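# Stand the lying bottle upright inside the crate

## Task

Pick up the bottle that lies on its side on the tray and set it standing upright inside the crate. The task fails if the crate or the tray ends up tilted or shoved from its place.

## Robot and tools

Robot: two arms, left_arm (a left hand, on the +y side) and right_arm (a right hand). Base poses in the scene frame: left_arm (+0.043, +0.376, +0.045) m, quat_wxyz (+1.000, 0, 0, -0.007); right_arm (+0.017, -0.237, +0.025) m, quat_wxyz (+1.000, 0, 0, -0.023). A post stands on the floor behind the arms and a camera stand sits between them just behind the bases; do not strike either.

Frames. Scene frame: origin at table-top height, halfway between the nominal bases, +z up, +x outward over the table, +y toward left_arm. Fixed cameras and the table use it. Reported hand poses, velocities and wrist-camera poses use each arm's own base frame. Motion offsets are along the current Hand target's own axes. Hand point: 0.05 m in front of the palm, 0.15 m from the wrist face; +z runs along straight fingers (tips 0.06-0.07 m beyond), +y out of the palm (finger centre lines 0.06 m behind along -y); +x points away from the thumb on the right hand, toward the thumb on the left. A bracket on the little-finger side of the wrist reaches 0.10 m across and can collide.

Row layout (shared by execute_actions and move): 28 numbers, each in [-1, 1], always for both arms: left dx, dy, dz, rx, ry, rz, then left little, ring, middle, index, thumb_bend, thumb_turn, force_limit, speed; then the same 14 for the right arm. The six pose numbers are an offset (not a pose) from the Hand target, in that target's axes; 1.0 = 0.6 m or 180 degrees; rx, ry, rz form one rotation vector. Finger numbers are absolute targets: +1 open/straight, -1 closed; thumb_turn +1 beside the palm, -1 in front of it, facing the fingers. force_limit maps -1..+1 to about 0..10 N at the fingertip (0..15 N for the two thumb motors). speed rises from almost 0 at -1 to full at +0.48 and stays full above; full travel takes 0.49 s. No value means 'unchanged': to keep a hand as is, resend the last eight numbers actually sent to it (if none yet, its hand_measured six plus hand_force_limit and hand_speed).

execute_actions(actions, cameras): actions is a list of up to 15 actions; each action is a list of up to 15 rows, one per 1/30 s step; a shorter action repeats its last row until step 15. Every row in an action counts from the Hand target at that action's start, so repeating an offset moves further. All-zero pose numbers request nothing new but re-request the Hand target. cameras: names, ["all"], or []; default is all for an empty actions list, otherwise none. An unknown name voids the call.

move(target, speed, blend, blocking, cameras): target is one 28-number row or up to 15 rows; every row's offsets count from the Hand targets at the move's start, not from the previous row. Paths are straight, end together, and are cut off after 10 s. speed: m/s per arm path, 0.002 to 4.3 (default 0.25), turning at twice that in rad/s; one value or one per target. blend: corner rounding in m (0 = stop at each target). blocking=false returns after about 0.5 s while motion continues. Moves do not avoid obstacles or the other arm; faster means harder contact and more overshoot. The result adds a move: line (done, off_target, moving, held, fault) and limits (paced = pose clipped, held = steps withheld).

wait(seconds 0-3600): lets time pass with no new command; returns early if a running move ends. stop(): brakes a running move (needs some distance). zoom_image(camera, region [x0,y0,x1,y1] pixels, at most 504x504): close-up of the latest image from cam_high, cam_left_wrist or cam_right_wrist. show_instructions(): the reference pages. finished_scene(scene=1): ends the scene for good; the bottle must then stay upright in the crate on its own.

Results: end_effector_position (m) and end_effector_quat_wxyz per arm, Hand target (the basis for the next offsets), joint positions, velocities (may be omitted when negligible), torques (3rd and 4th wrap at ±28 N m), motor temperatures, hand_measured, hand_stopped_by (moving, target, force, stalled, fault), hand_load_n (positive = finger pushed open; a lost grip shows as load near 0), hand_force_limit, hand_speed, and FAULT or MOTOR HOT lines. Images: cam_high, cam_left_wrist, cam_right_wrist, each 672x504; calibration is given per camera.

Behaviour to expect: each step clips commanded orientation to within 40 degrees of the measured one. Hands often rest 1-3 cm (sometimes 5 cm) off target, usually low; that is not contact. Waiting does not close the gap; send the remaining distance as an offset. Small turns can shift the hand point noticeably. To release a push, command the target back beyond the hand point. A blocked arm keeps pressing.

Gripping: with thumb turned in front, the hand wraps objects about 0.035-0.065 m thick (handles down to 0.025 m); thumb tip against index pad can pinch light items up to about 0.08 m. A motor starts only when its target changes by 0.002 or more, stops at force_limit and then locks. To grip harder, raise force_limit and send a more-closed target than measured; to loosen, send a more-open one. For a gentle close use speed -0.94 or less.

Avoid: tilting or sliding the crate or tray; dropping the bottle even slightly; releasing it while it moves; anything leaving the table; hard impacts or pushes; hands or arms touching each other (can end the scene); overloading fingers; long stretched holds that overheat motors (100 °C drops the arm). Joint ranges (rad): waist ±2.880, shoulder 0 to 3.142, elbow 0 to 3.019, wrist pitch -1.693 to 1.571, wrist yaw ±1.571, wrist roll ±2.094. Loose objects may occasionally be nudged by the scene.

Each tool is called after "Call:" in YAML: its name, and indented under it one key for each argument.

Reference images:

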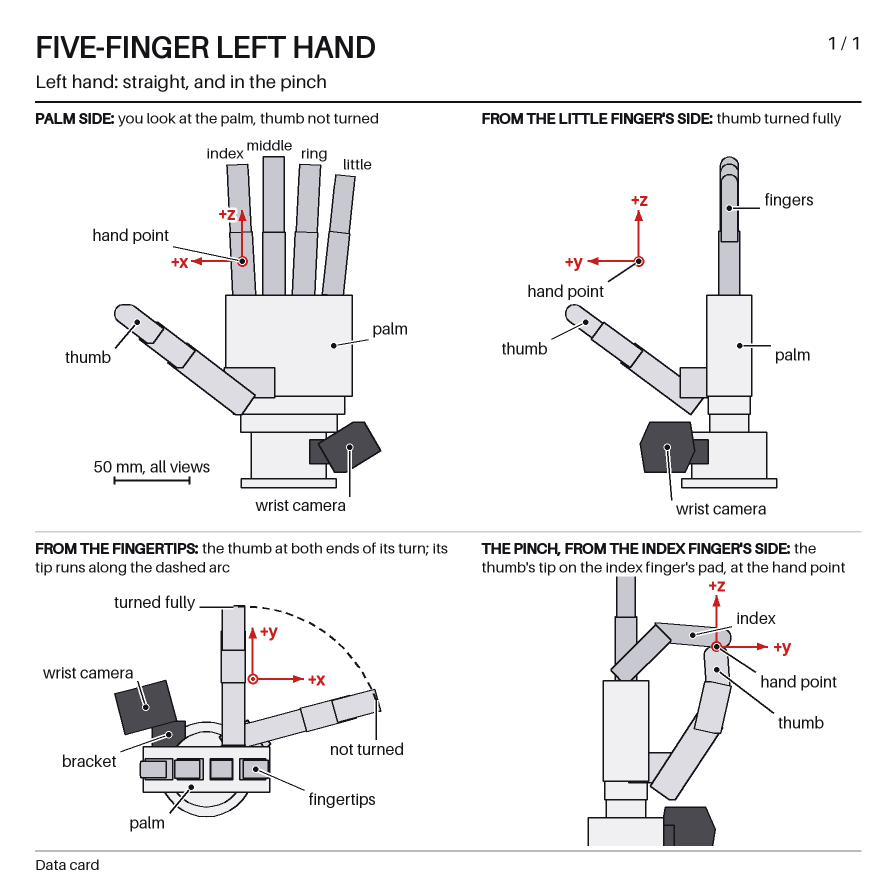

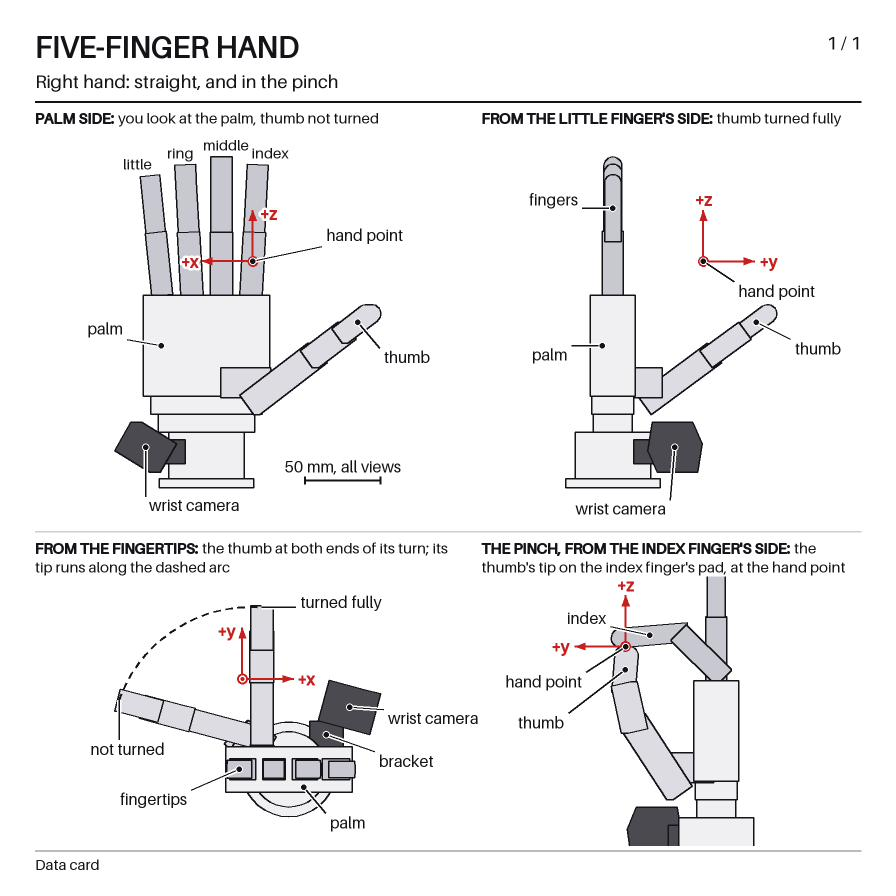

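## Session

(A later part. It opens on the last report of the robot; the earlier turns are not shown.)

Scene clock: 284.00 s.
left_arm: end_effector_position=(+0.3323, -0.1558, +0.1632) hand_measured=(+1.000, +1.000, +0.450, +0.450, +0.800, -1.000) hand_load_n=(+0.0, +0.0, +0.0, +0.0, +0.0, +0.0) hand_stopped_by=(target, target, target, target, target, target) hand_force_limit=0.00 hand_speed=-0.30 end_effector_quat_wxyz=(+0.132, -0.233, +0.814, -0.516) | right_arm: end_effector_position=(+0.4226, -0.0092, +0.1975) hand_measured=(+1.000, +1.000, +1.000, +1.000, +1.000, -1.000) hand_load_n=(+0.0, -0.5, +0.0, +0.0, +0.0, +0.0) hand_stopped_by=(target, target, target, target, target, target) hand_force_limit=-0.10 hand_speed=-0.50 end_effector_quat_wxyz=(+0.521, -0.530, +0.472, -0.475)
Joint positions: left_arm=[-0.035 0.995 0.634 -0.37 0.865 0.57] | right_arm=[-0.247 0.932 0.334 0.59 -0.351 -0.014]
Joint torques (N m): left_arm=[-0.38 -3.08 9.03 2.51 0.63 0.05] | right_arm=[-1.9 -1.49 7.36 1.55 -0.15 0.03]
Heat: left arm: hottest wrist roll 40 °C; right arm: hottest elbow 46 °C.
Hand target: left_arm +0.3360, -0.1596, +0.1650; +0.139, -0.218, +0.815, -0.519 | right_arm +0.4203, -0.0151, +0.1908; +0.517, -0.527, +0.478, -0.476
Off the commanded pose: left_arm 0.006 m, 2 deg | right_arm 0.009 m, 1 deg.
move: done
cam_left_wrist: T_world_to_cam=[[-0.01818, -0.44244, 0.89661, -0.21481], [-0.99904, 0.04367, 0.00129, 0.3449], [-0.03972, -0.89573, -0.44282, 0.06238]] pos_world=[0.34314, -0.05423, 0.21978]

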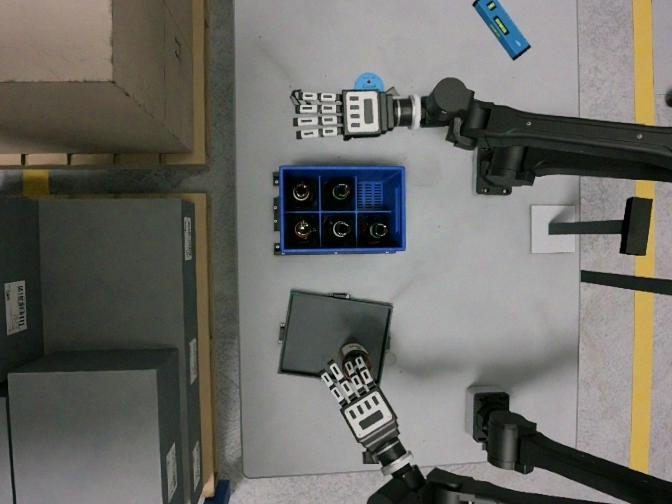

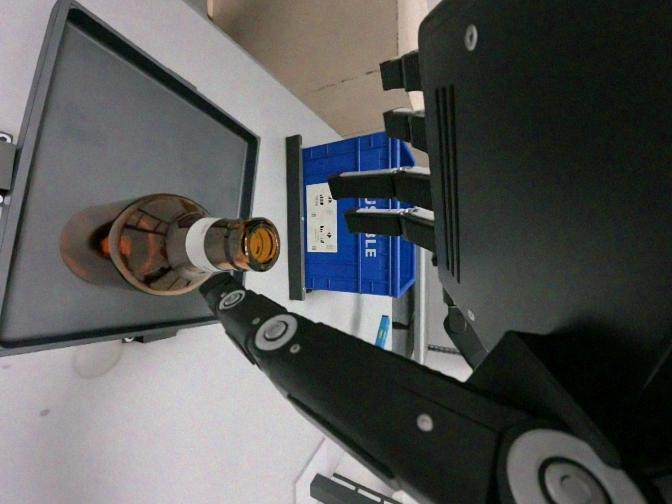

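Call:
move:
  target: [0.0026,0.0727,0.0333,0,0,0,1,1,0.45,0.45,0.8,-1,0,-0.3,0,0,0,0,0,0,1,1,1,1,1,-1,-0.1,-0.5]
  speed: 0.06
  cameras: ["cam_high","cam_left_wrist"]

Call:
zoom_image:
  camera: "cam_left_wrist"
  region: [150, 170, 450, 330]

Call:
zoom_image:
  camera: "cam_high"
  region: [320, 330, 420, 430]

Scene clock: 286.33 s.
left_arm: end_effector_position=(+0.3313, -0.1561, +0.1162) hand_measured=(+1.000, +1.000, +0.450, +0.450, +0.800, -1.000) hand_load_n=(+0.0, +0.0, +0.0, +0.0, +0.0, +0.0) hand_stopped_by=(target, target, target, target, target, target) hand_force_limit=0.00 hand_speed=-0.30 end_effector_quat_wxyz=(+0.133, -0.232, +0.813, -0.516) | right_arm: end_effector_position=(+0.4226, -0.0092, +0.1975) hand_measured=(+1.000, +1.000, +1.000, +1.000, +1.000, -1.000) hand_load_n=(+0.0, +0.0, +0.0, +0.0, +0.0, +0.0) hand_stopped_by=(target, target, target, target, target, target) hand_force_limit=-0.10 hand_speed=-0.50 end_effector_quat_wxyz=(+0.521, -0.530, +0.472, -0.475)
Joint positions: left_arm=[-0.036 1.066 0.539 -0.201 0.865 0.57] | right_arm=[-0.247 0.932 0.334 0.59 -0.351 -0.014]
Joint torques (N m): left_arm=[0.26 -4.19 8.27 2.66 0.62 0.01] | right_arm=[-2.02 -1.32 7.38 1.43 -0.13 0.02]
Heat: left arm: hottest wrist roll 40 °C; right arm: hottest elbow 46 °C.
Hand target: left_arm +0.3344, -0.1602, +0.1170; +0.139, -0.218, +0.815, -0.519 | right_arm +0.4203, -0.0151, +0.1908; +0.517, -0.527, +0.478, -0.476
Off the commanded pose: left_arm 0.005 m, 2 deg | right_arm 0.009 m, 1 deg.
move: done
cam_left_wrist: T_world_to_cam=[[-0.02181, -0.44229, 0.89661, -0.17149], [-0.99899, 0.04485, -0.00218, 0.34452], [-0.03925, -0.89575, -0.44282, 0.04105]] pos_world=[0.34204, -0.05453, 0.17268]

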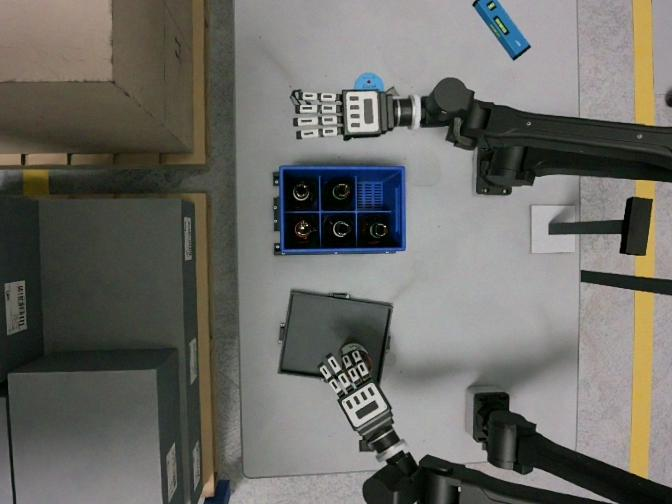

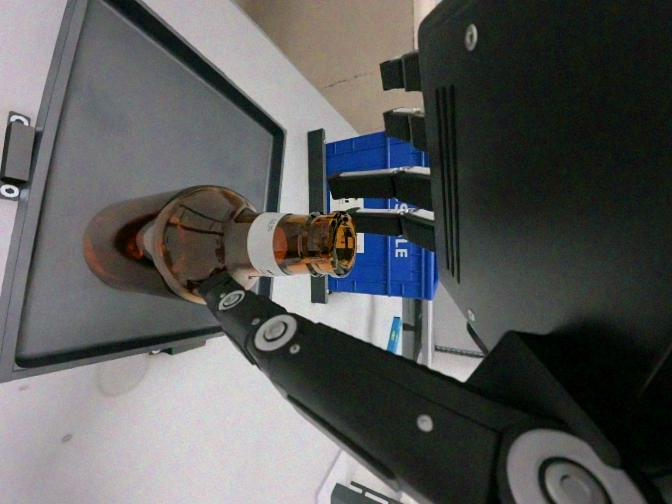

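Scaled by 1.680 from the camera's image (finer frame: 960x720).

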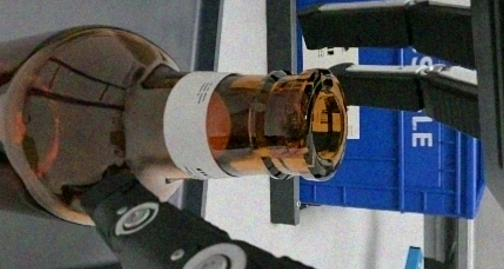

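Scaled by 5.040 from the camera's image (finer frame: 960x720).

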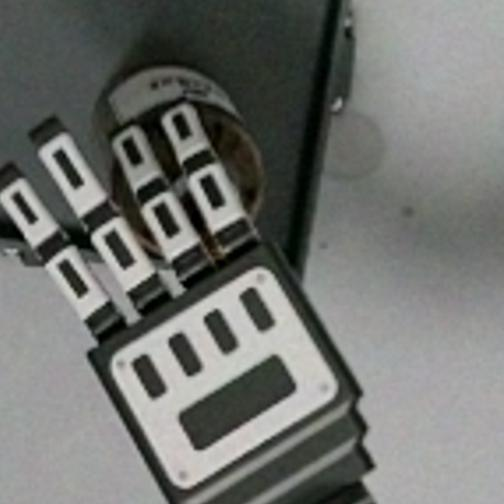

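Call:
move:
  target: [0.0067,0,0,0,0,0,1,1,0.45,0.45,0.8,-1,0,-0.3,0,0,0,0,0,0,1,1,1,1,1,-1,-0.1,-0.5]
  speed: 0.05
  cameras: ["cam_high","cam_left_wrist"]

Call:
zoom_image:
  camera: "cam_left_wrist"
  region: [250, 170, 400, 330]

Call:
zoom_image:
  camera: "cam_high"
  region: [320, 330, 420, 430]

Scene clock: 288.33 s.
left_arm: end_effector_position=(+0.3274, -0.1586, +0.1130) hand_measured=(+1.000, +1.000, +0.450, +0.450, +0.800, -1.000) hand_load_n=(+0.0, -0.5, +0.0, +0.0, +0.0, +0.0) hand_stopped_by=(target, target, target, target, target, target) hand_force_limit=0.00 hand_speed=-0.30 end_effector_quat_wxyz=(+0.129, -0.230, +0.815, -0.516) | right_arm: end_effector_position=(+0.4226, -0.0092, +0.1975) hand_measured=(+1.000, +1.000, +1.000, +1.000, +1.000, -1.000) hand_load_n=(+0.0, -0.5, +0.0, -0.5, +0.0, +0.0) hand_stopped_by=(target, target, target, target, target, target) hand_force_limit=-0.10 hand_speed=-0.50 end_effector_quat_wxyz=(+0.521, -0.530, +0.472, -0.475)
Joint positions: left_arm=[-0.044 1.066 0.532 -0.199 0.865 0.57] | right_arm=[-0.247 0.932 0.334 0.59 -0.351 -0.014]
Joint torques (N m): left_arm=[-0.09 -3.66 8.21 2.51 0.35 -0.06] | right_arm=[-1.96 -1.44 7.35 1.52 -0.14 0.02]
Heat: left arm: hottest elbow 40 °C; right arm: hottest elbow 46 °C.
Hand target: left_arm +0.3309, -0.1622, +0.1170; +0.139, -0.218, +0.815, -0.519 | right_arm +0.4203, -0.0151, +0.1908; +0.517, -0.527, +0.478, -0.476
Off the commanded pose: left_arm 0.006 m, 2 deg | right_arm 0.009 m, 1 deg.
move: done
cam_left_wrist: T_world_to_cam=[[-0.02024, -0.44226, 0.89666, -0.1705], [-0.9986, 0.05284, 0.00352, 0.34131], [-0.04894, -0.89533, -0.44271, 0.04043]] pos_world=[0.33936, -0.05724, 0.16957]

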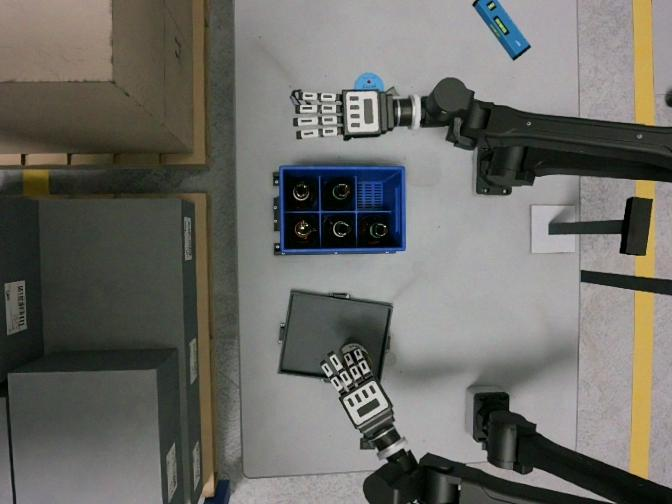

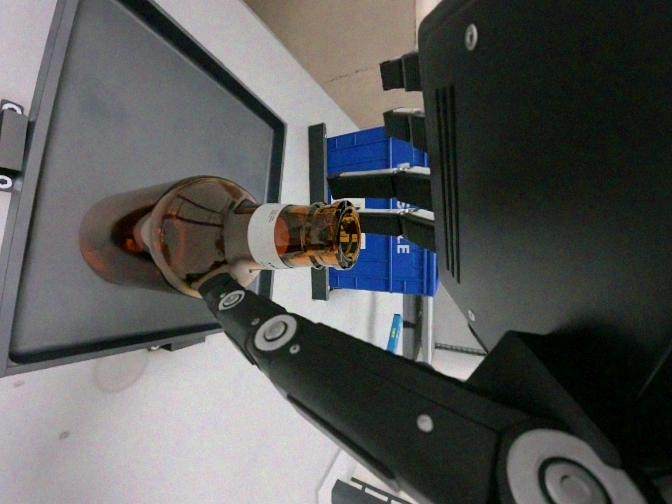

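Scaled by 3.150 from the camera's image (finer frame: 960x720).

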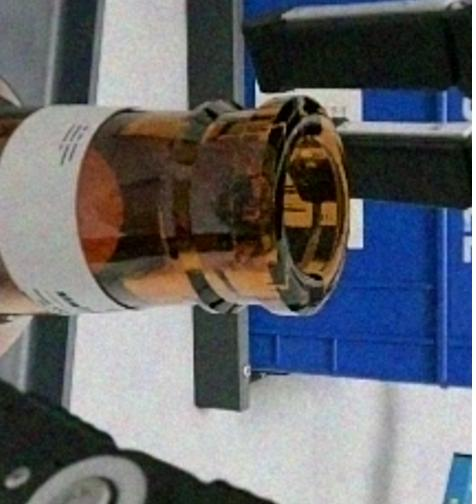

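Scaled by 5.040 from the camera's image (finer frame: 960x720).

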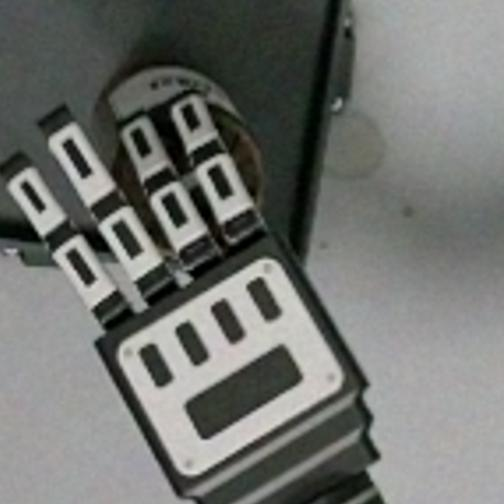

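Call:
move:
  target: [-0.005,0,0,0,0,0,1,1,0.45,0.45,0.8,-1,0,-0.3,0,0,0,0,0,0,1,1,1,1,1,-1,-0.1,-0.5]
  speed: 0.05
  cameras: ["cam_high","cam_left_wrist"]

Call:
zoom_image:
  camera: "cam_left_wrist"
  region: [250, 170, 400, 330]

Call:
zoom_image:
  camera: "cam_high"
  region: [330, 330, 390, 390]

Scene clock: 289.37 s.
left_arm: end_effector_position=(+0.3274, -0.1586, +0.1130) hand_measured=(+1.000, +1.000, +0.450, +0.450, +0.800, -1.000) hand_load_n=(+0.0, +0.0, +0.0, +0.0, +0.0, +0.0) hand_stopped_by=(target, target, target, target, target, target) hand_force_limit=0.00 hand_speed=-0.30 end_effector_quat_wxyz=(+0.129, -0.230, +0.815, -0.516) | right_arm: end_effector_position=(+0.4226, -0.0092, +0.1975) hand_measured=(+1.000, +1.000, +1.000, +1.000, +1.000, -1.000) hand_load_n=(+0.0, -0.5, +0.0, +0.0, +0.0, +0.0) hand_stopped_by=(target, target, target, target, target, target) hand_force_limit=-0.10 hand_speed=-0.50 end_effector_quat_wxyz=(+0.521, -0.530, +0.472, -0.475)
Joint positions: left_arm=[-0.044 1.066 0.532 -0.199 0.865 0.57] | right_arm=[-0.247 0.932 0.334 0.59 -0.351 -0.014]
Joint torques (N m): left_arm=[1.2 -3.9 8.77 2.52 0.49 0] | right_arm=[-1.79 -1.49 7.36 1.5 -0.13 0.03]
Heat: left arm: hottest elbow 40 °C; right arm: hottest elbow 46 °C.
Hand target: left_arm +0.3335, -0.1607, +0.1170; +0.139, -0.218, +0.815, -0.519 | right_arm +0.4203, -0.0151, +0.1908; +0.517, -0.527, +0.478, -0.476
Off the commanded pose: left_arm 0.008 m, 2 deg | right_arm 0.009 m, 1 deg.
move: done
cam_left_wrist: T_world_to_cam=[[-0.02024, -0.44226, 0.89666, -0.1705], [-0.9986, 0.05284, 0.00352, 0.34131], [-0.04894, -0.89533, -0.44271, 0.04043]] pos_world=[0.33936, -0.05724, 0.16957]

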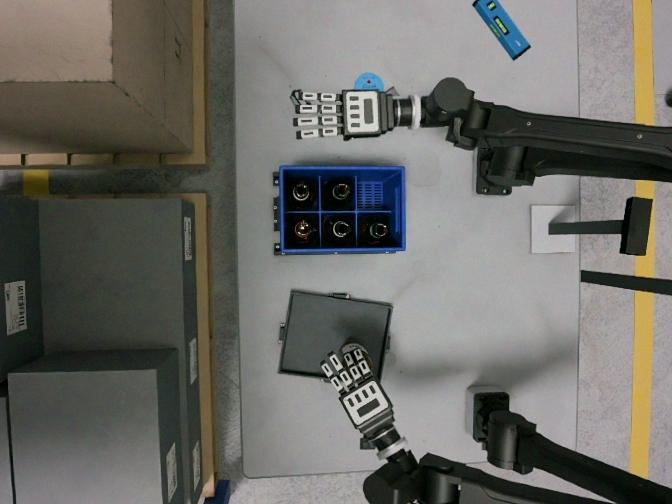

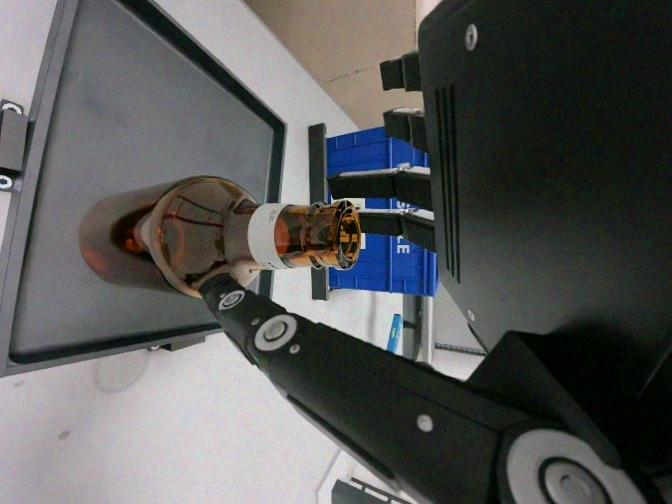

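Scaled by 3.150 from the camera's image (finer frame: 960x720).

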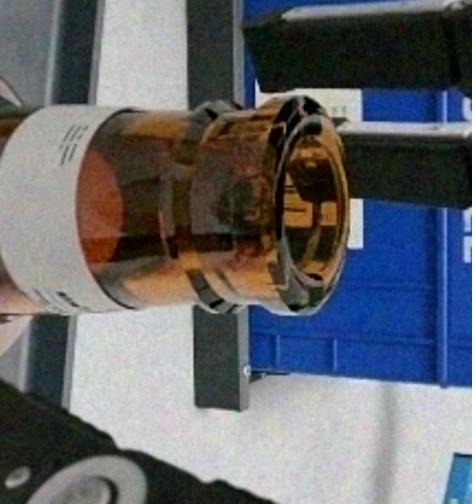

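Scaled by 8.400 from the camera's image (finer frame: 960x720).

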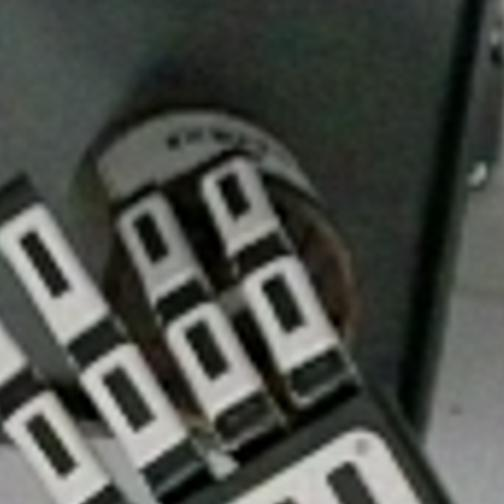

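Call:
move:
  target: [-0.0033,0,0,0,0,0,1,1,0.45,0.45,0.8,-1,0,-0.3,0,0,0,0,0,0,1,1,1,1,1,-1,-0.1,-0.5]
  speed: 0.05

Scene clock: 290.13 s.
left_arm: end_effector_position=(+0.3274, -0.1586, +0.1128) hand_measured=(+1.000, +1.000, +0.450, +0.450, +0.800, -1.000) hand_load_n=(+0.0, +0.0, +0.0, +0.0, +0.0, +0.0) hand_stopped_by=(target, target, target, target, target, target) hand_force_limit=0.00 hand_speed=-0.30 end_effector_quat_wxyz=(+0.129, -0.230, +0.815, -0.516) | right_arm: end_effector_position=(+0.4226, -0.0092, +0.1975) hand_measured=(+1.000, +1.000, +1.000, +1.000, +1.000, -1.000) hand_load_n=(+0.0, +0.0, +0.0, +0.0, +0.0, +0.0) hand_stopped_by=(target, target, target, target, target, target) hand_force_limit=-0.10 hand_speed=-0.50 end_effector_quat_wxyz=(+0.521, -0.530, +0.472, -0.475)
Joint positions: left_arm=[-0.044 1.067 0.532 -0.199 0.865 0.57] | right_arm=[-0.247 0.932 0.334 0.59 -0.351 -0.014]
Joint torques (N m): left_arm=[1.38 -3.6 9.09 2.51 0.63 0.05] | right_arm=[-1.85 -1.49 7.42 1.52 -0.12 0.02]
Heat: left arm: hottest wrist roll 40 °C; right arm: hottest elbow 46 °C.
Hand target: left_arm +0.3352, -0.1597, +0.1170; +0.139, -0.218, +0.815, -0.519 | right_arm +0.4203, -0.0151, +0.1908; +0.517, -0.527, +0.478, -0.476
Off the commanded pose: left_arm 0.009 m, 2 deg | right_arm 0.009 m, 1 deg.
move: done

Call:
execute_actions:
  actions:
    - [[0,0,0,0,0,0,1,1,0.12,0.12,0.48,-1,0,-0.75,0,0,0,0,0,0,1,1,1,1,1,-1,-0.1,-0.5]]
    - [[0,0,0,0,0,0,1,1,0.12,0.12,0.48,-1,0,-0.75,0,0,0,0,0,0,1,1,1,1,1,-1,-0.1,-0.5]]
  cameras: ["cam_high","cam_left_wrist"]

Call:
zoom_image:
  camera: "cam_left_wrist"
  region: [200, 140, 440, 340]

Call:
zoom_image:
  camera: "cam_high"
  region: [330, 330, 390, 390]

Scene clock: 292.27 s.
left_arm: end_effector_position=(+0.3274, -0.1586, +0.1128) hand_measured=(+1.000, +1.000, +0.120, +0.120, +0.480, -1.000) hand_load_n=(+0.0, +0.0, +0.0, +0.0, +0.0, +0.0) hand_stopped_by=(target, target, target, target, target, target) hand_force_limit=0.00 hand_speed=-0.75 end_effector_quat_wxyz=(+0.129, -0.230, +0.815, -0.516) | right_arm: end_effector_position=(+0.4226, -0.0092, +0.1975) hand_measured=(+1.000, +1.000, +1.000, +1.000, +1.000, -1.000) hand_load_n=(+0.0, +0.0, -0.5, +0.0, +0.0, +0.0) hand_stopped_by=(target, target, target, target, target, target) hand_force_limit=-0.10 hand_speed=-0.50 end_effector_quat_wxyz=(+0.521, -0.530, +0.472, -0.475)
Joint positions: left_arm=[-0.044 1.067 0.532 -0.199 0.865 0.57] | right_arm=[-0.247 0.932 0.334 0.59 -0.351 -0.014]
Joint torques (N m): left_arm=[0.91 -3.49 9.06 2.69 0.6 0.1] | right_arm=[-2.08 -1.44 7.35 1.5 -0.12 0.03]
Heat: left arm: hottest wrist roll 40 °C; right arm: hottest elbow 46 °C.
Hand target: left_arm +0.3352, -0.1597, +0.1171; +0.139, -0.218, +0.815, -0.519 | right_arm +0.4203, -0.0151, +0.1908; +0.517, -0.527, +0.478, -0.476
Off the commanded pose: left_arm 0.009 m, 2 deg | right_arm 0.009 m, 1 deg.
cam_left_wrist: T_world_to_cam=[[-0.01952, -0.44229, 0.89666, -0.17047], [-0.99859, 0.05287, 0.00434, 0.34118], [-0.04933, -0.89531, -0.44271, 0.04043]] pos_world=[0.33936, -0.05724, 0.16927]

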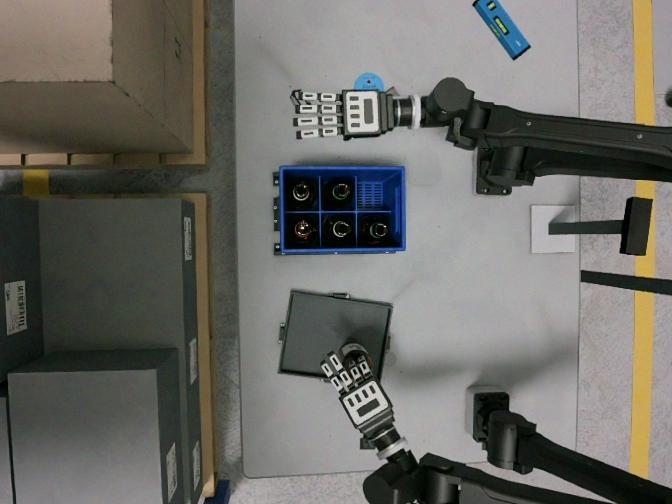

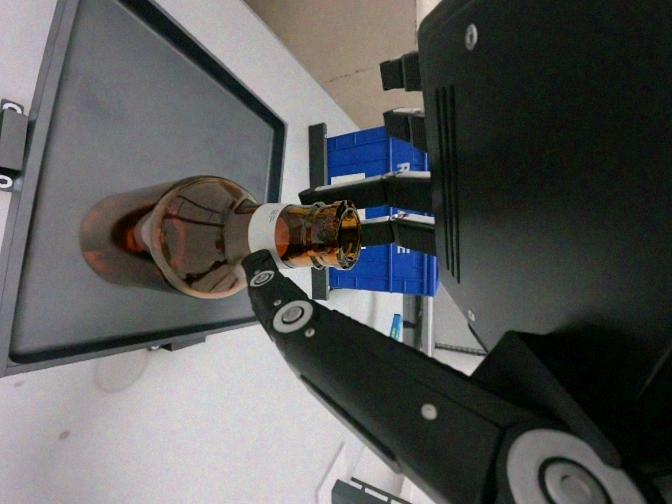

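Scaled by 2.100 from the camera's image (finer frame: 960x720).

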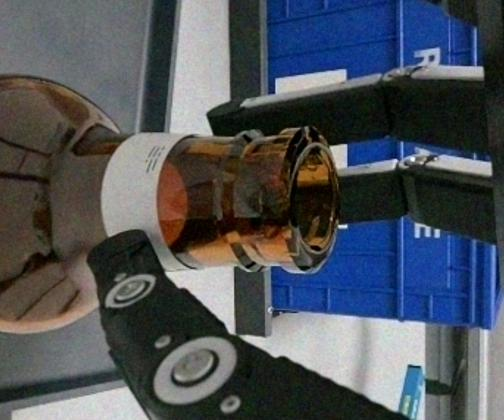

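Scaled by 8.400 from the camera's image (finer frame: 960x720).

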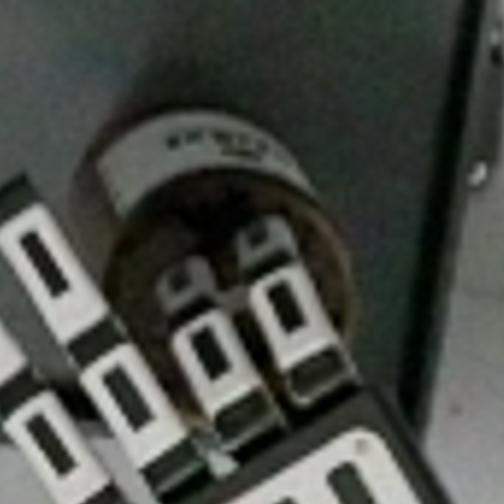

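Call:
execute_actions:
  actions:
    - [[0,0,0,0,0,0,1,1,-0.2,-0.2,0.1,-1,0.1,-0.9,0,0,0,0,0,0,1,1,1,1,1,-1,-0.1,-0.5]]
    - [[0,0,0,0,0,0,1,1,-0.2,-0.2,0.1,-1,0.1,-0.9,0,0,0,0,0,0,1,1,1,1,1,-1,-0.1,-0.5]]
    - [[0,0,0,0,0,0,1,1,-0.2,-0.2,0.1,-1,0.1,-0.9,0,0,0,0,0,0,1,1,1,1,1,-1,-0.1,-0.5]]
  cameras: ["cam_high","cam_left_wrist"]

Call:
zoom_image:
  camera: "cam_left_wrist"
  region: [200, 140, 440, 340]

Call:
zoom_image:
  camera: "cam_high"
  region: [330, 330, 390, 390]

Scene clock: 294.53 s.
left_arm: end_effector_position=(+0.3271, -0.1591, +0.1131) hand_measured=(+1.000, +1.000, +0.002, -0.138, +0.392, -1.000) hand_load_n=(+0.0, -0.5, +6.5, +2.5, +7.5, -1.0) hand_stopped_by=(target, target, force, force, force, target) hand_force_limit=0.10 hand_speed=-0.90 end_effector_quat_wxyz=(+0.128, -0.230, +0.815, -0.517) | right_arm: end_effector_position=(+0.4226, -0.0092, +0.1975) hand_measured=(+1.000, +1.000, +1.000, +1.000, +1.000, -1.000) hand_load_n=(-0.5, +0.0, +0.0, +0.0, +0.0, +0.0) hand_stopped_by=(target, target, target, target, target, target) hand_force_limit=-0.10 hand_speed=-0.50 end_effector_quat_wxyz=(+0.521, -0.530, +0.472, -0.475)
Joint positions: left_arm=[-0.044 1.067 0.532 -0.198 0.868 0.57] | right_arm=[-0.247 0.932 0.334 0.59 -0.351 -0.014]
Joint torques (N m): left_arm=[1.38 -3.02 9.05 2.54 0.45 0.04] | right_arm=[-1.96 -1.55 7.36 1.55 -0.13 0.03]
Heat: left arm: hottest elbow 39 °C; right arm: hottest elbow 46 °C.
Hand target: left_arm +0.3352, -0.1597, +0.1170; +0.139, -0.218, +0.815, -0.519 | right_arm +0.4203, -0.0151, +0.1908; +0.517, -0.527, +0.478, -0.476
Off the commanded pose: left_arm 0.009 m, 2 deg | right_arm 0.009 m, 1 deg.
cam_left_wrist: T_world_to_cam=[[-0.02056, -0.44023, 0.89765, -0.1703], [-0.99845, 0.05541, 0.00431, 0.3413], [-0.05164, -0.89618, -0.44069, 0.04055]] pos_world=[0.33937, -0.05755, 0.16927]

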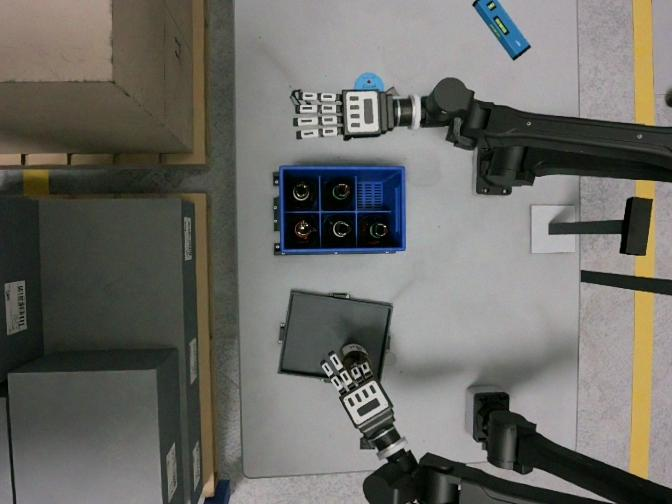

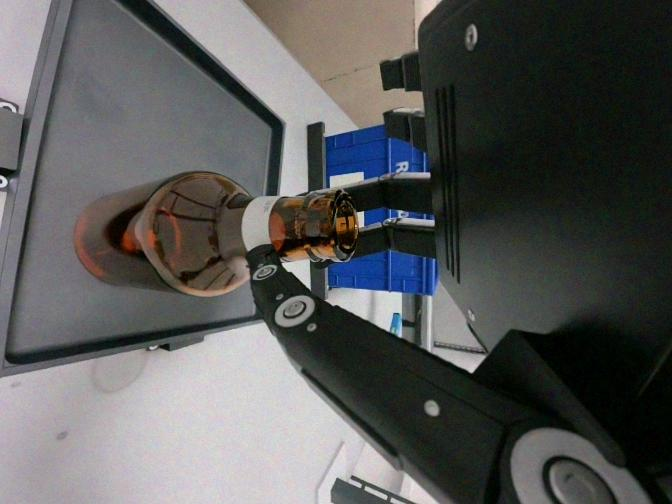

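Scaled by 2.100 from the camera's image (finer frame: 960x720).

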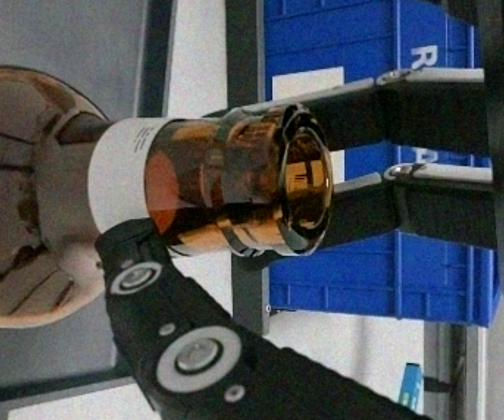

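Scaled by 8.400 from the camera's image (finer frame: 960x720).

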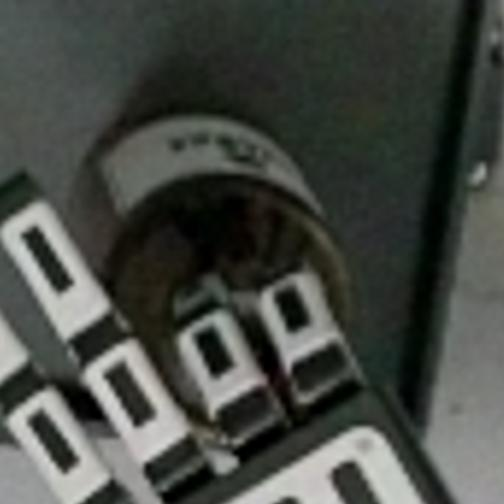

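Call:
move:
  target: [0.0058,-0.0439,-0.0242,0,0,0,1,1,-0.2,-0.2,0.1,-1,0.1,-0.9,0,0,0,0,0,0,1,1,1,1,1,-1,-0.1,-0.5]
  speed: 0.04
  cameras: ["cam_high","cam_left_wrist"]

Call:
zoom_image:
  camera: "cam_left_wrist"
  region: [0, 90, 440, 400]

Scene clock: 296.63 s.
left_arm: end_effector_position=(+0.3117, -0.1579, +0.1178) hand_measured=(+1.000, +1.000, +0.002, -0.138, +0.392, -1.000) hand_load_n=(+0.0, +0.0, +5.5, +0.0, +6.0, +1.0) hand_stopped_by=(target, target, force, force, force, target) hand_force_limit=0.10 hand_speed=-0.90 end_effector_quat_wxyz=(+0.112, -0.241, +0.818, -0.510) | right_arm: end_effector_position=(+0.4226, -0.0092, +0.1975) hand_measured=(+1.000, +1.000, +1.000, +1.000, +1.000, -1.000) hand_load_n=(+0.0, -0.5, +0.0, +0.0, +0.0, +0.0) hand_stopped_by=(target, target, target, target, target, target) hand_force_limit=-0.10 hand_speed=-0.50 end_effector_quat_wxyz=(+0.521, -0.530, +0.472, -0.475)
Joint positions: left_arm=[-0.044 1.021 0.532 -0.286 0.865 0.571] | right_arm=[-0.247 0.932 0.334 0.59 -0.351 -0.014]
Joint torques (N m): left_arm=[1.38 -4.54 12.56 1.33 0.58 0.09] | right_arm=[-2.02 -1.49 7.38 1.54 -0.14 0.01]
Heat: left arm: hottest elbow 39 °C; right arm: hottest elbow 46 °C.
Hand target: left_arm +0.3313, -0.1596, +0.1471; +0.139, -0.218, +0.815, -0.519 | right_arm +0.4203, -0.0151, +0.1908; +0.517, -0.527, +0.478, -0.476
Off the commanded pose: left_arm 0.035 m, 4 deg | right_arm 0.009 m, 1 deg.
move: off_target (left_arm)
cam_left_wrist: T_world_to_cam=[[0.01679, -0.4445, 0.89562, -0.18646], [-0.99759, 0.0529, 0.04495, 0.32033], [-0.06736, -0.89421, -0.44254, 0.04841]] pos_world=[0.32595, -0.05654, 0.17402]

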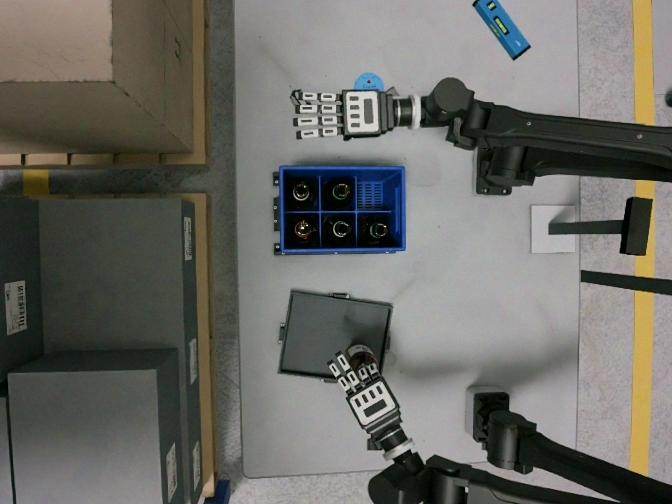

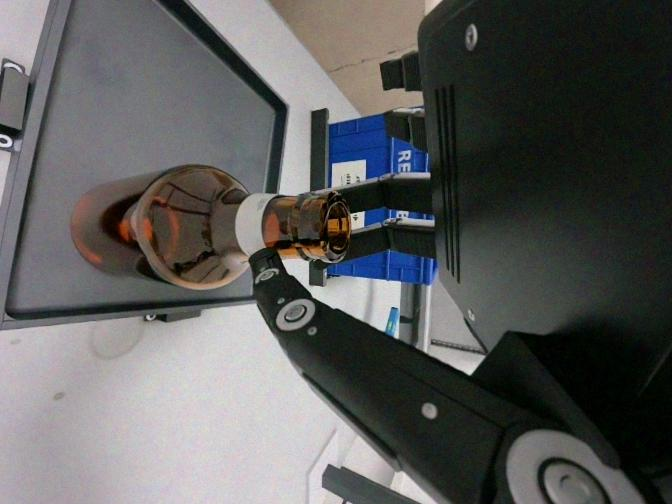

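Scaled by 1.145 from the camera's image (finer frame: 960x720).

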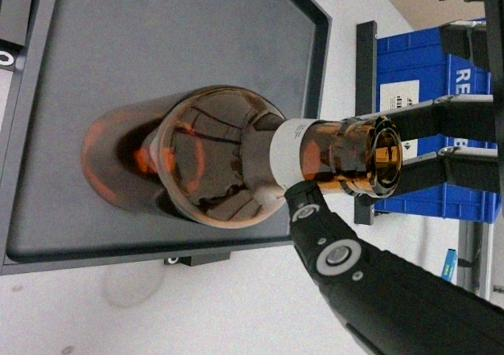

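Call:
move:
  target: [0,-0.06,-0.028,0,0,0,1,1,-0.2,-0.35,0.1,-1,-0.3,-0.9,0,0,0,0,0,0,1,1,1,1,1,-1,-0.1,-0.5]
  speed: 0.04
  cameras: ["cam_high","cam_left_wrist"]

Scene clock: 298.80 s.
left_arm: end_effector_position=(+0.3178, -0.1580, +0.1610) hand_measured=(+1.000, +1.000, +0.002, -0.350, +0.388, -1.000) hand_load_n=(+0.0, +0.0, +0.0, +0.0, +0.0, +0.0) hand_stopped_by=(target, target, force, target, force, target) hand_force_limit=-0.30 hand_speed=-0.90 end_effector_quat_wxyz=(+0.118, -0.237, +0.817, -0.512) | right_arm: end_effector_position=(+0.4226, -0.0092, +0.1975) hand_measured=(+1.000, +1.000, +1.000, +1.000, +1.000, -1.000) hand_load_n=(+0.0, +0.0, +0.0, +0.0, +0.0, +0.0) hand_stopped_by=(target, target, target, target, target, target) hand_force_limit=-0.10 hand_speed=-0.50 end_effector_quat_wxyz=(+0.521, -0.530, +0.472, -0.475)
Joint positions: left_arm=[-0.044 0.968 0.621 -0.414 0.864 0.571] | right_arm=[-0.247 0.932 0.334 0.59 -0.351 -0.014]
Joint torques (N m): left_arm=[0.67 -4.6 12.55 1.14 0.65 0.01] | right_arm=[-1.96 -1.55 7.36 1.52 -0.15 0.02]
Heat: left arm: hottest elbow 40 °C; right arm: hottest elbow 45 °C.
Hand target: left_arm +0.3312, -0.1596, +0.1866; +0.139, -0.219, +0.815, -0.519 | right_arm +0.4203, -0.0151, +0.1908; +0.517, -0.527, +0.478, -0.476
Off the commanded pose: left_arm 0.029 m, 3 deg | right_arm 0.009 m, 1 deg.
move: off_target (left_arm)
cam_left_wrist: T_world_to_cam=[[0.004, -0.44435, 0.89584, -0.22133], [-0.99817, 0.0523, 0.0304, 0.3269], [-0.06036, -0.89432, -0.44333, 0.06564]] pos_world=[0.33115, -0.05674, 0.21744]

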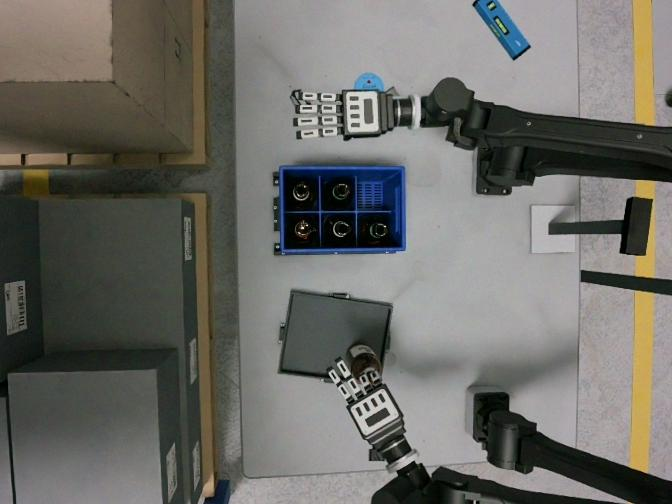

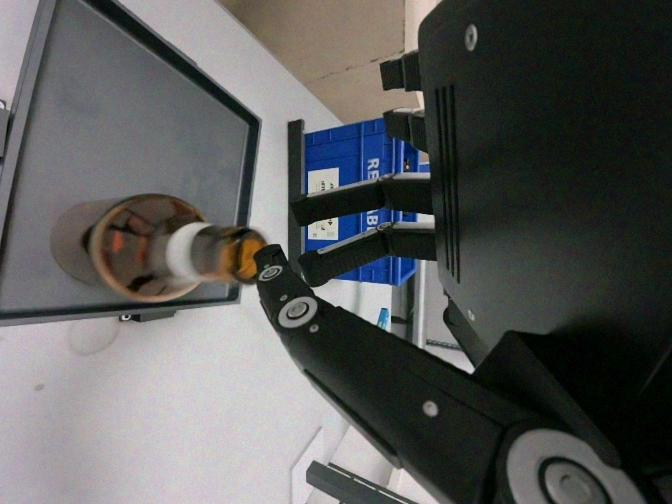

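Call:
wait:
  seconds: 1
  cameras: ["cam_high","cam_left_wrist"]

Call:
zoom_image:
  camera: "cam_high"
  region: [270, 280, 410, 400]

Scene clock: 299.93 s.
left_arm: end_effector_position=(+0.3178, -0.1580, +0.1610) hand_measured=(+1.000, +1.000, +0.002, -0.350, +0.388, -1.000) hand_load_n=(+0.0, +0.0, +0.0, +0.0, +0.0, +0.0) hand_stopped_by=(target, target, force, target, force, target) hand_force_limit=-0.30 hand_speed=-0.90 end_effector_quat_wxyz=(+0.118, -0.237, +0.817, -0.512) | right_arm: end_effector_position=(+0.4226, -0.0092, +0.1975) hand_measured=(+1.000, +1.000, +1.000, +1.000, +1.000, -1.000) hand_load_n=(+0.0, +0.0, +0.0, +0.0, +0.0, +0.0) hand_stopped_by=(target, target, target, target, target, target) hand_force_limit=-0.10 hand_speed=-0.50 end_effector_quat_wxyz=(+0.521, -0.530, +0.472, -0.475)
Joint positions: left_arm=[-0.044 0.968 0.621 -0.414 0.864 0.571] | right_arm=[-0.247 0.932 0.334 0.59 -0.351 -0.014]
Joint torques (N m): left_arm=[1.32 -4.13 12.56 1.26 0.63 0] | right_arm=[-1.9 -1.44 7.36 1.51 -0.14 0.03]
Heat: left arm: hottest elbow 40 °C; right arm: hottest elbow 45 °C.
Hand target: left_arm +0.3313, -0.1596, +0.1867; +0.139, -0.219, +0.815, -0.519 | right_arm +0.4203, -0.0151, +0.1908; +0.517, -0.527, +0.478, -0.476
Off the commanded pose: left_arm 0.029 m, 3 deg | right_arm 0.009 m, 1 deg.
wait: 1.00 s; at rest by 0.03 s
cam_left_wrist: T_world_to_cam=[[0.004, -0.44435, 0.89584, -0.22133], [-0.99817, 0.0523, 0.0304, 0.3269], [-0.06036, -0.89432, -0.44333, 0.06564]] pos_world=[0.33115, -0.05674, 0.21744]

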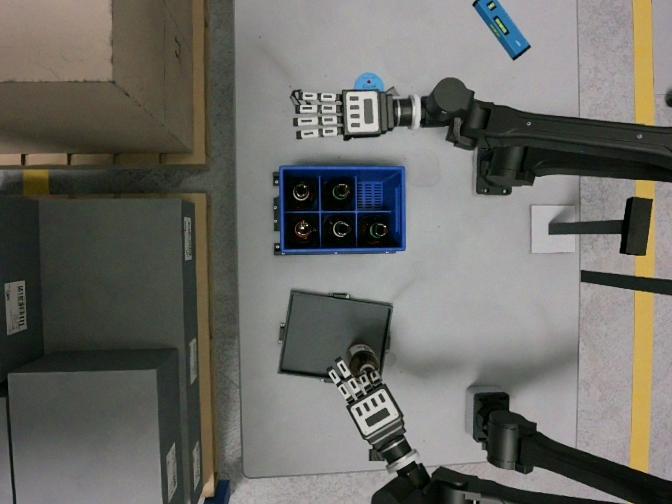

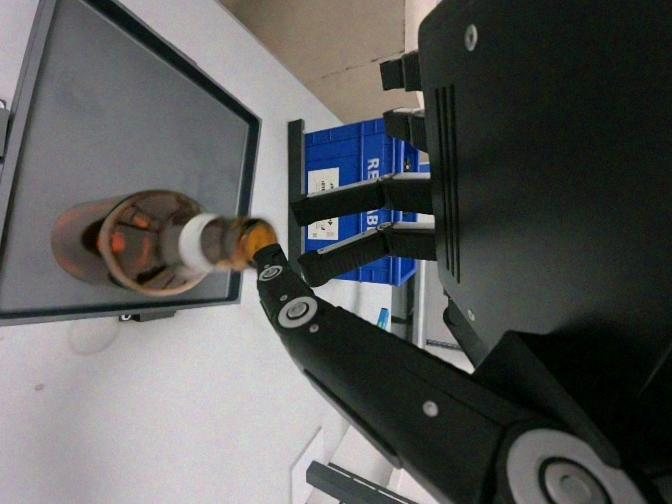

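Scaled by 3.600 from the camera's image (finer frame: 960x720).

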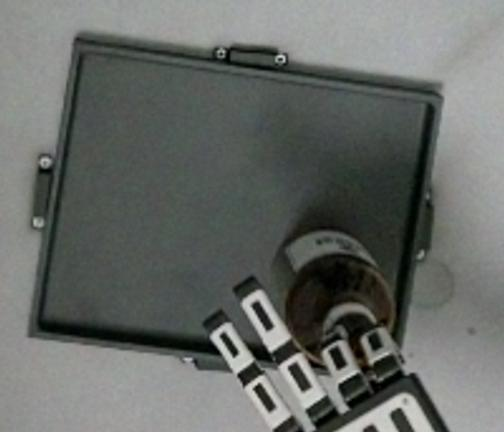

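Call:
wait:
  seconds: 2
  cameras: ["cam_left_wrist","cam_high"]

Call:
zoom_image:
  camera: "cam_left_wrist"
  region: [20, 150, 320, 330]

Call:
zoom_image:
  camera: "cam_high"
  region: [270, 280, 410, 400]

Scene clock: 302.13 s.
left_arm: end_effector_position=(+0.3178, -0.1580, +0.1610) hand_measured=(+1.000, +1.000, +0.002, -0.350, +0.388, -1.000) hand_load_n=(+0.0, +0.0, +0.0, +0.0, +0.0, +0.0) hand_stopped_by=(target, target, force, target, force, target) hand_force_limit=-0.30 hand_speed=-0.90 end_effector_quat_wxyz=(+0.118, -0.237, +0.817, -0.512) | right_arm: end_effector_position=(+0.4226, -0.0092, +0.1975) hand_measured=(+1.000, +1.000, +1.000, +1.000, +1.000, -1.000) hand_load_n=(+0.0, +0.0, +0.0, +0.0, +0.0, +0.0) hand_stopped_by=(target, target, target, target, target, target) hand_force_limit=-0.10 hand_speed=-0.50 end_effector_quat_wxyz=(+0.521, -0.530, +0.472, -0.475)
Joint positions: left_arm=[-0.044 0.968 0.621 -0.414 0.864 0.571] | right_arm=[-0.247 0.932 0.334 0.59 -0.351 -0.014]
Joint torques (N m): left_arm=[0.97 -4.37 12.63 1.39 0.65 -0.04] | right_arm=[-1.9 -1.32 7.34 1.52 -0.13 0.02]
Heat: left arm: hottest elbow 40 °C; right arm: hottest elbow 45 °C.
Hand target: left_arm +0.3313, -0.1596, +0.1867; +0.139, -0.219, +0.815, -0.519 | right_arm +0.4203, -0.0151, +0.1908; +0.517, -0.527, +0.478, -0.476
Off the commanded pose: left_arm 0.029 m, 3 deg | right_arm 0.009 m, 1 deg.
wait: 2.00 s; at rest from the start
cam_left_wrist: T_world_to_cam=[[0.004, -0.44435, 0.89584, -0.22133], [-0.99817, 0.0523, 0.0304, 0.3269], [-0.06036, -0.89432, -0.44333, 0.06564]] pos_world=[0.33115, -0.05674, 0.21744]
Images, in order (width x height): cam_high 672x504, cam_left_wrist 672x504.

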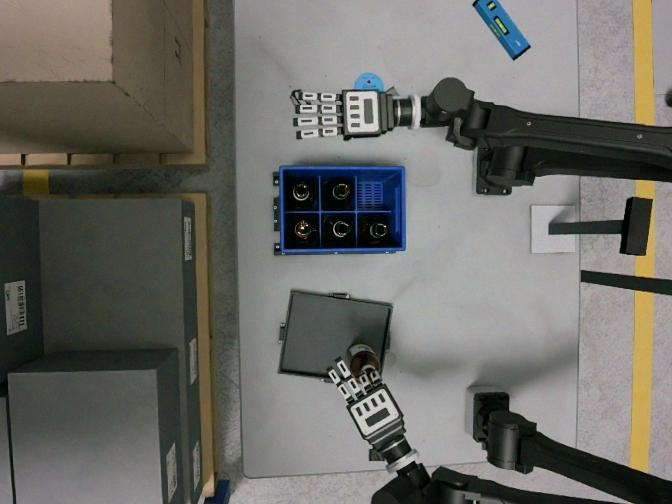

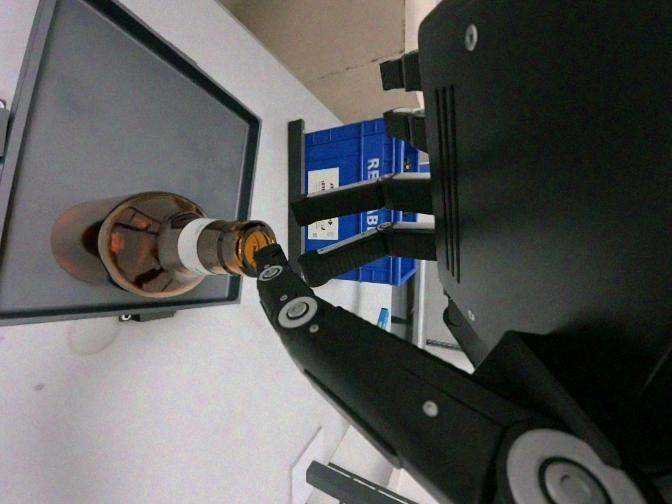

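Scaled by 1.680 from the camera's image (finer frame: 960x720).

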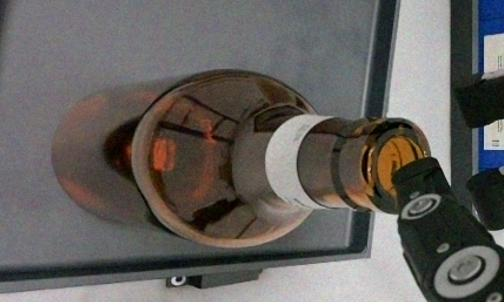

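Scaled by 3.600 from the camera's image (finer frame: 960x720).

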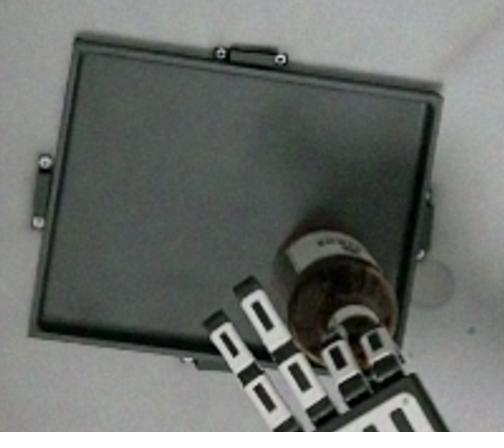

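Call:
move:
  target: [0.0174,-0.0300,-0.0340,0,0,0,1,1,-0.2,-0.35,0.1,-1,-0.3,-0.9,0,0,0,0,0,0,1,1,1,1,1,-1,-0.1,-0.5]
  speed: 0.05

Scene clock: 305.03 s.
left_arm: end_effector_position=(+0.3030, -0.1581, +0.1855) hand_measured=(+1.000, +1.000, +0.002, -0.350, +0.388, -1.000) hand_load_n=(+0.0, +0.0, +0.0, +0.0, +0.0, +0.0) hand_stopped_by=(target, target, force, target, force, target) hand_force_limit=-0.30 hand_speed=-0.90 end_effector_quat_wxyz=(+0.114, -0.235, +0.818, -0.513) | right_arm: end_effector_position=(+0.4226, -0.0092, +0.1975) hand_measured=(+1.000, +1.000, +1.000, +1.000, +1.000, -1.000) hand_load_n=(+0.0, +0.0, +0.0, +0.0, +0.0, +0.0) hand_stopped_by=(target, target, target, target, target, target) hand_force_limit=-0.10 hand_speed=-0.50 end_effector_quat_wxyz=(+0.521, -0.530, +0.472, -0.475)
Joint positions: left_arm=[-0.044 0.899 0.653 -0.524 0.872 0.578] | right_arm=[-0.247 0.932 0.334 0.59 -0.351 -0.014]
Joint torques (N m): left_arm=[2.14 -2.73 12.49 1.22 0.68 0.05] | right_arm=[-2.02 -1.55 7.34 1.51 -0.13 0.03]
Heat: left arm: hottest elbow 40 °C; right arm: hottest elbow 45 °C.
Hand target: left_arm +0.3168, -0.1554, +0.2116; +0.139, -0.218, +0.815, -0.519 | right_arm +0.4203, -0.0151, +0.1908; +0.517, -0.527, +0.478, -0.476
Off the commanded pose: left_arm 0.030 m, 3 deg | right_arm 0.009 m, 1 deg.
move: off_target (left_arm)


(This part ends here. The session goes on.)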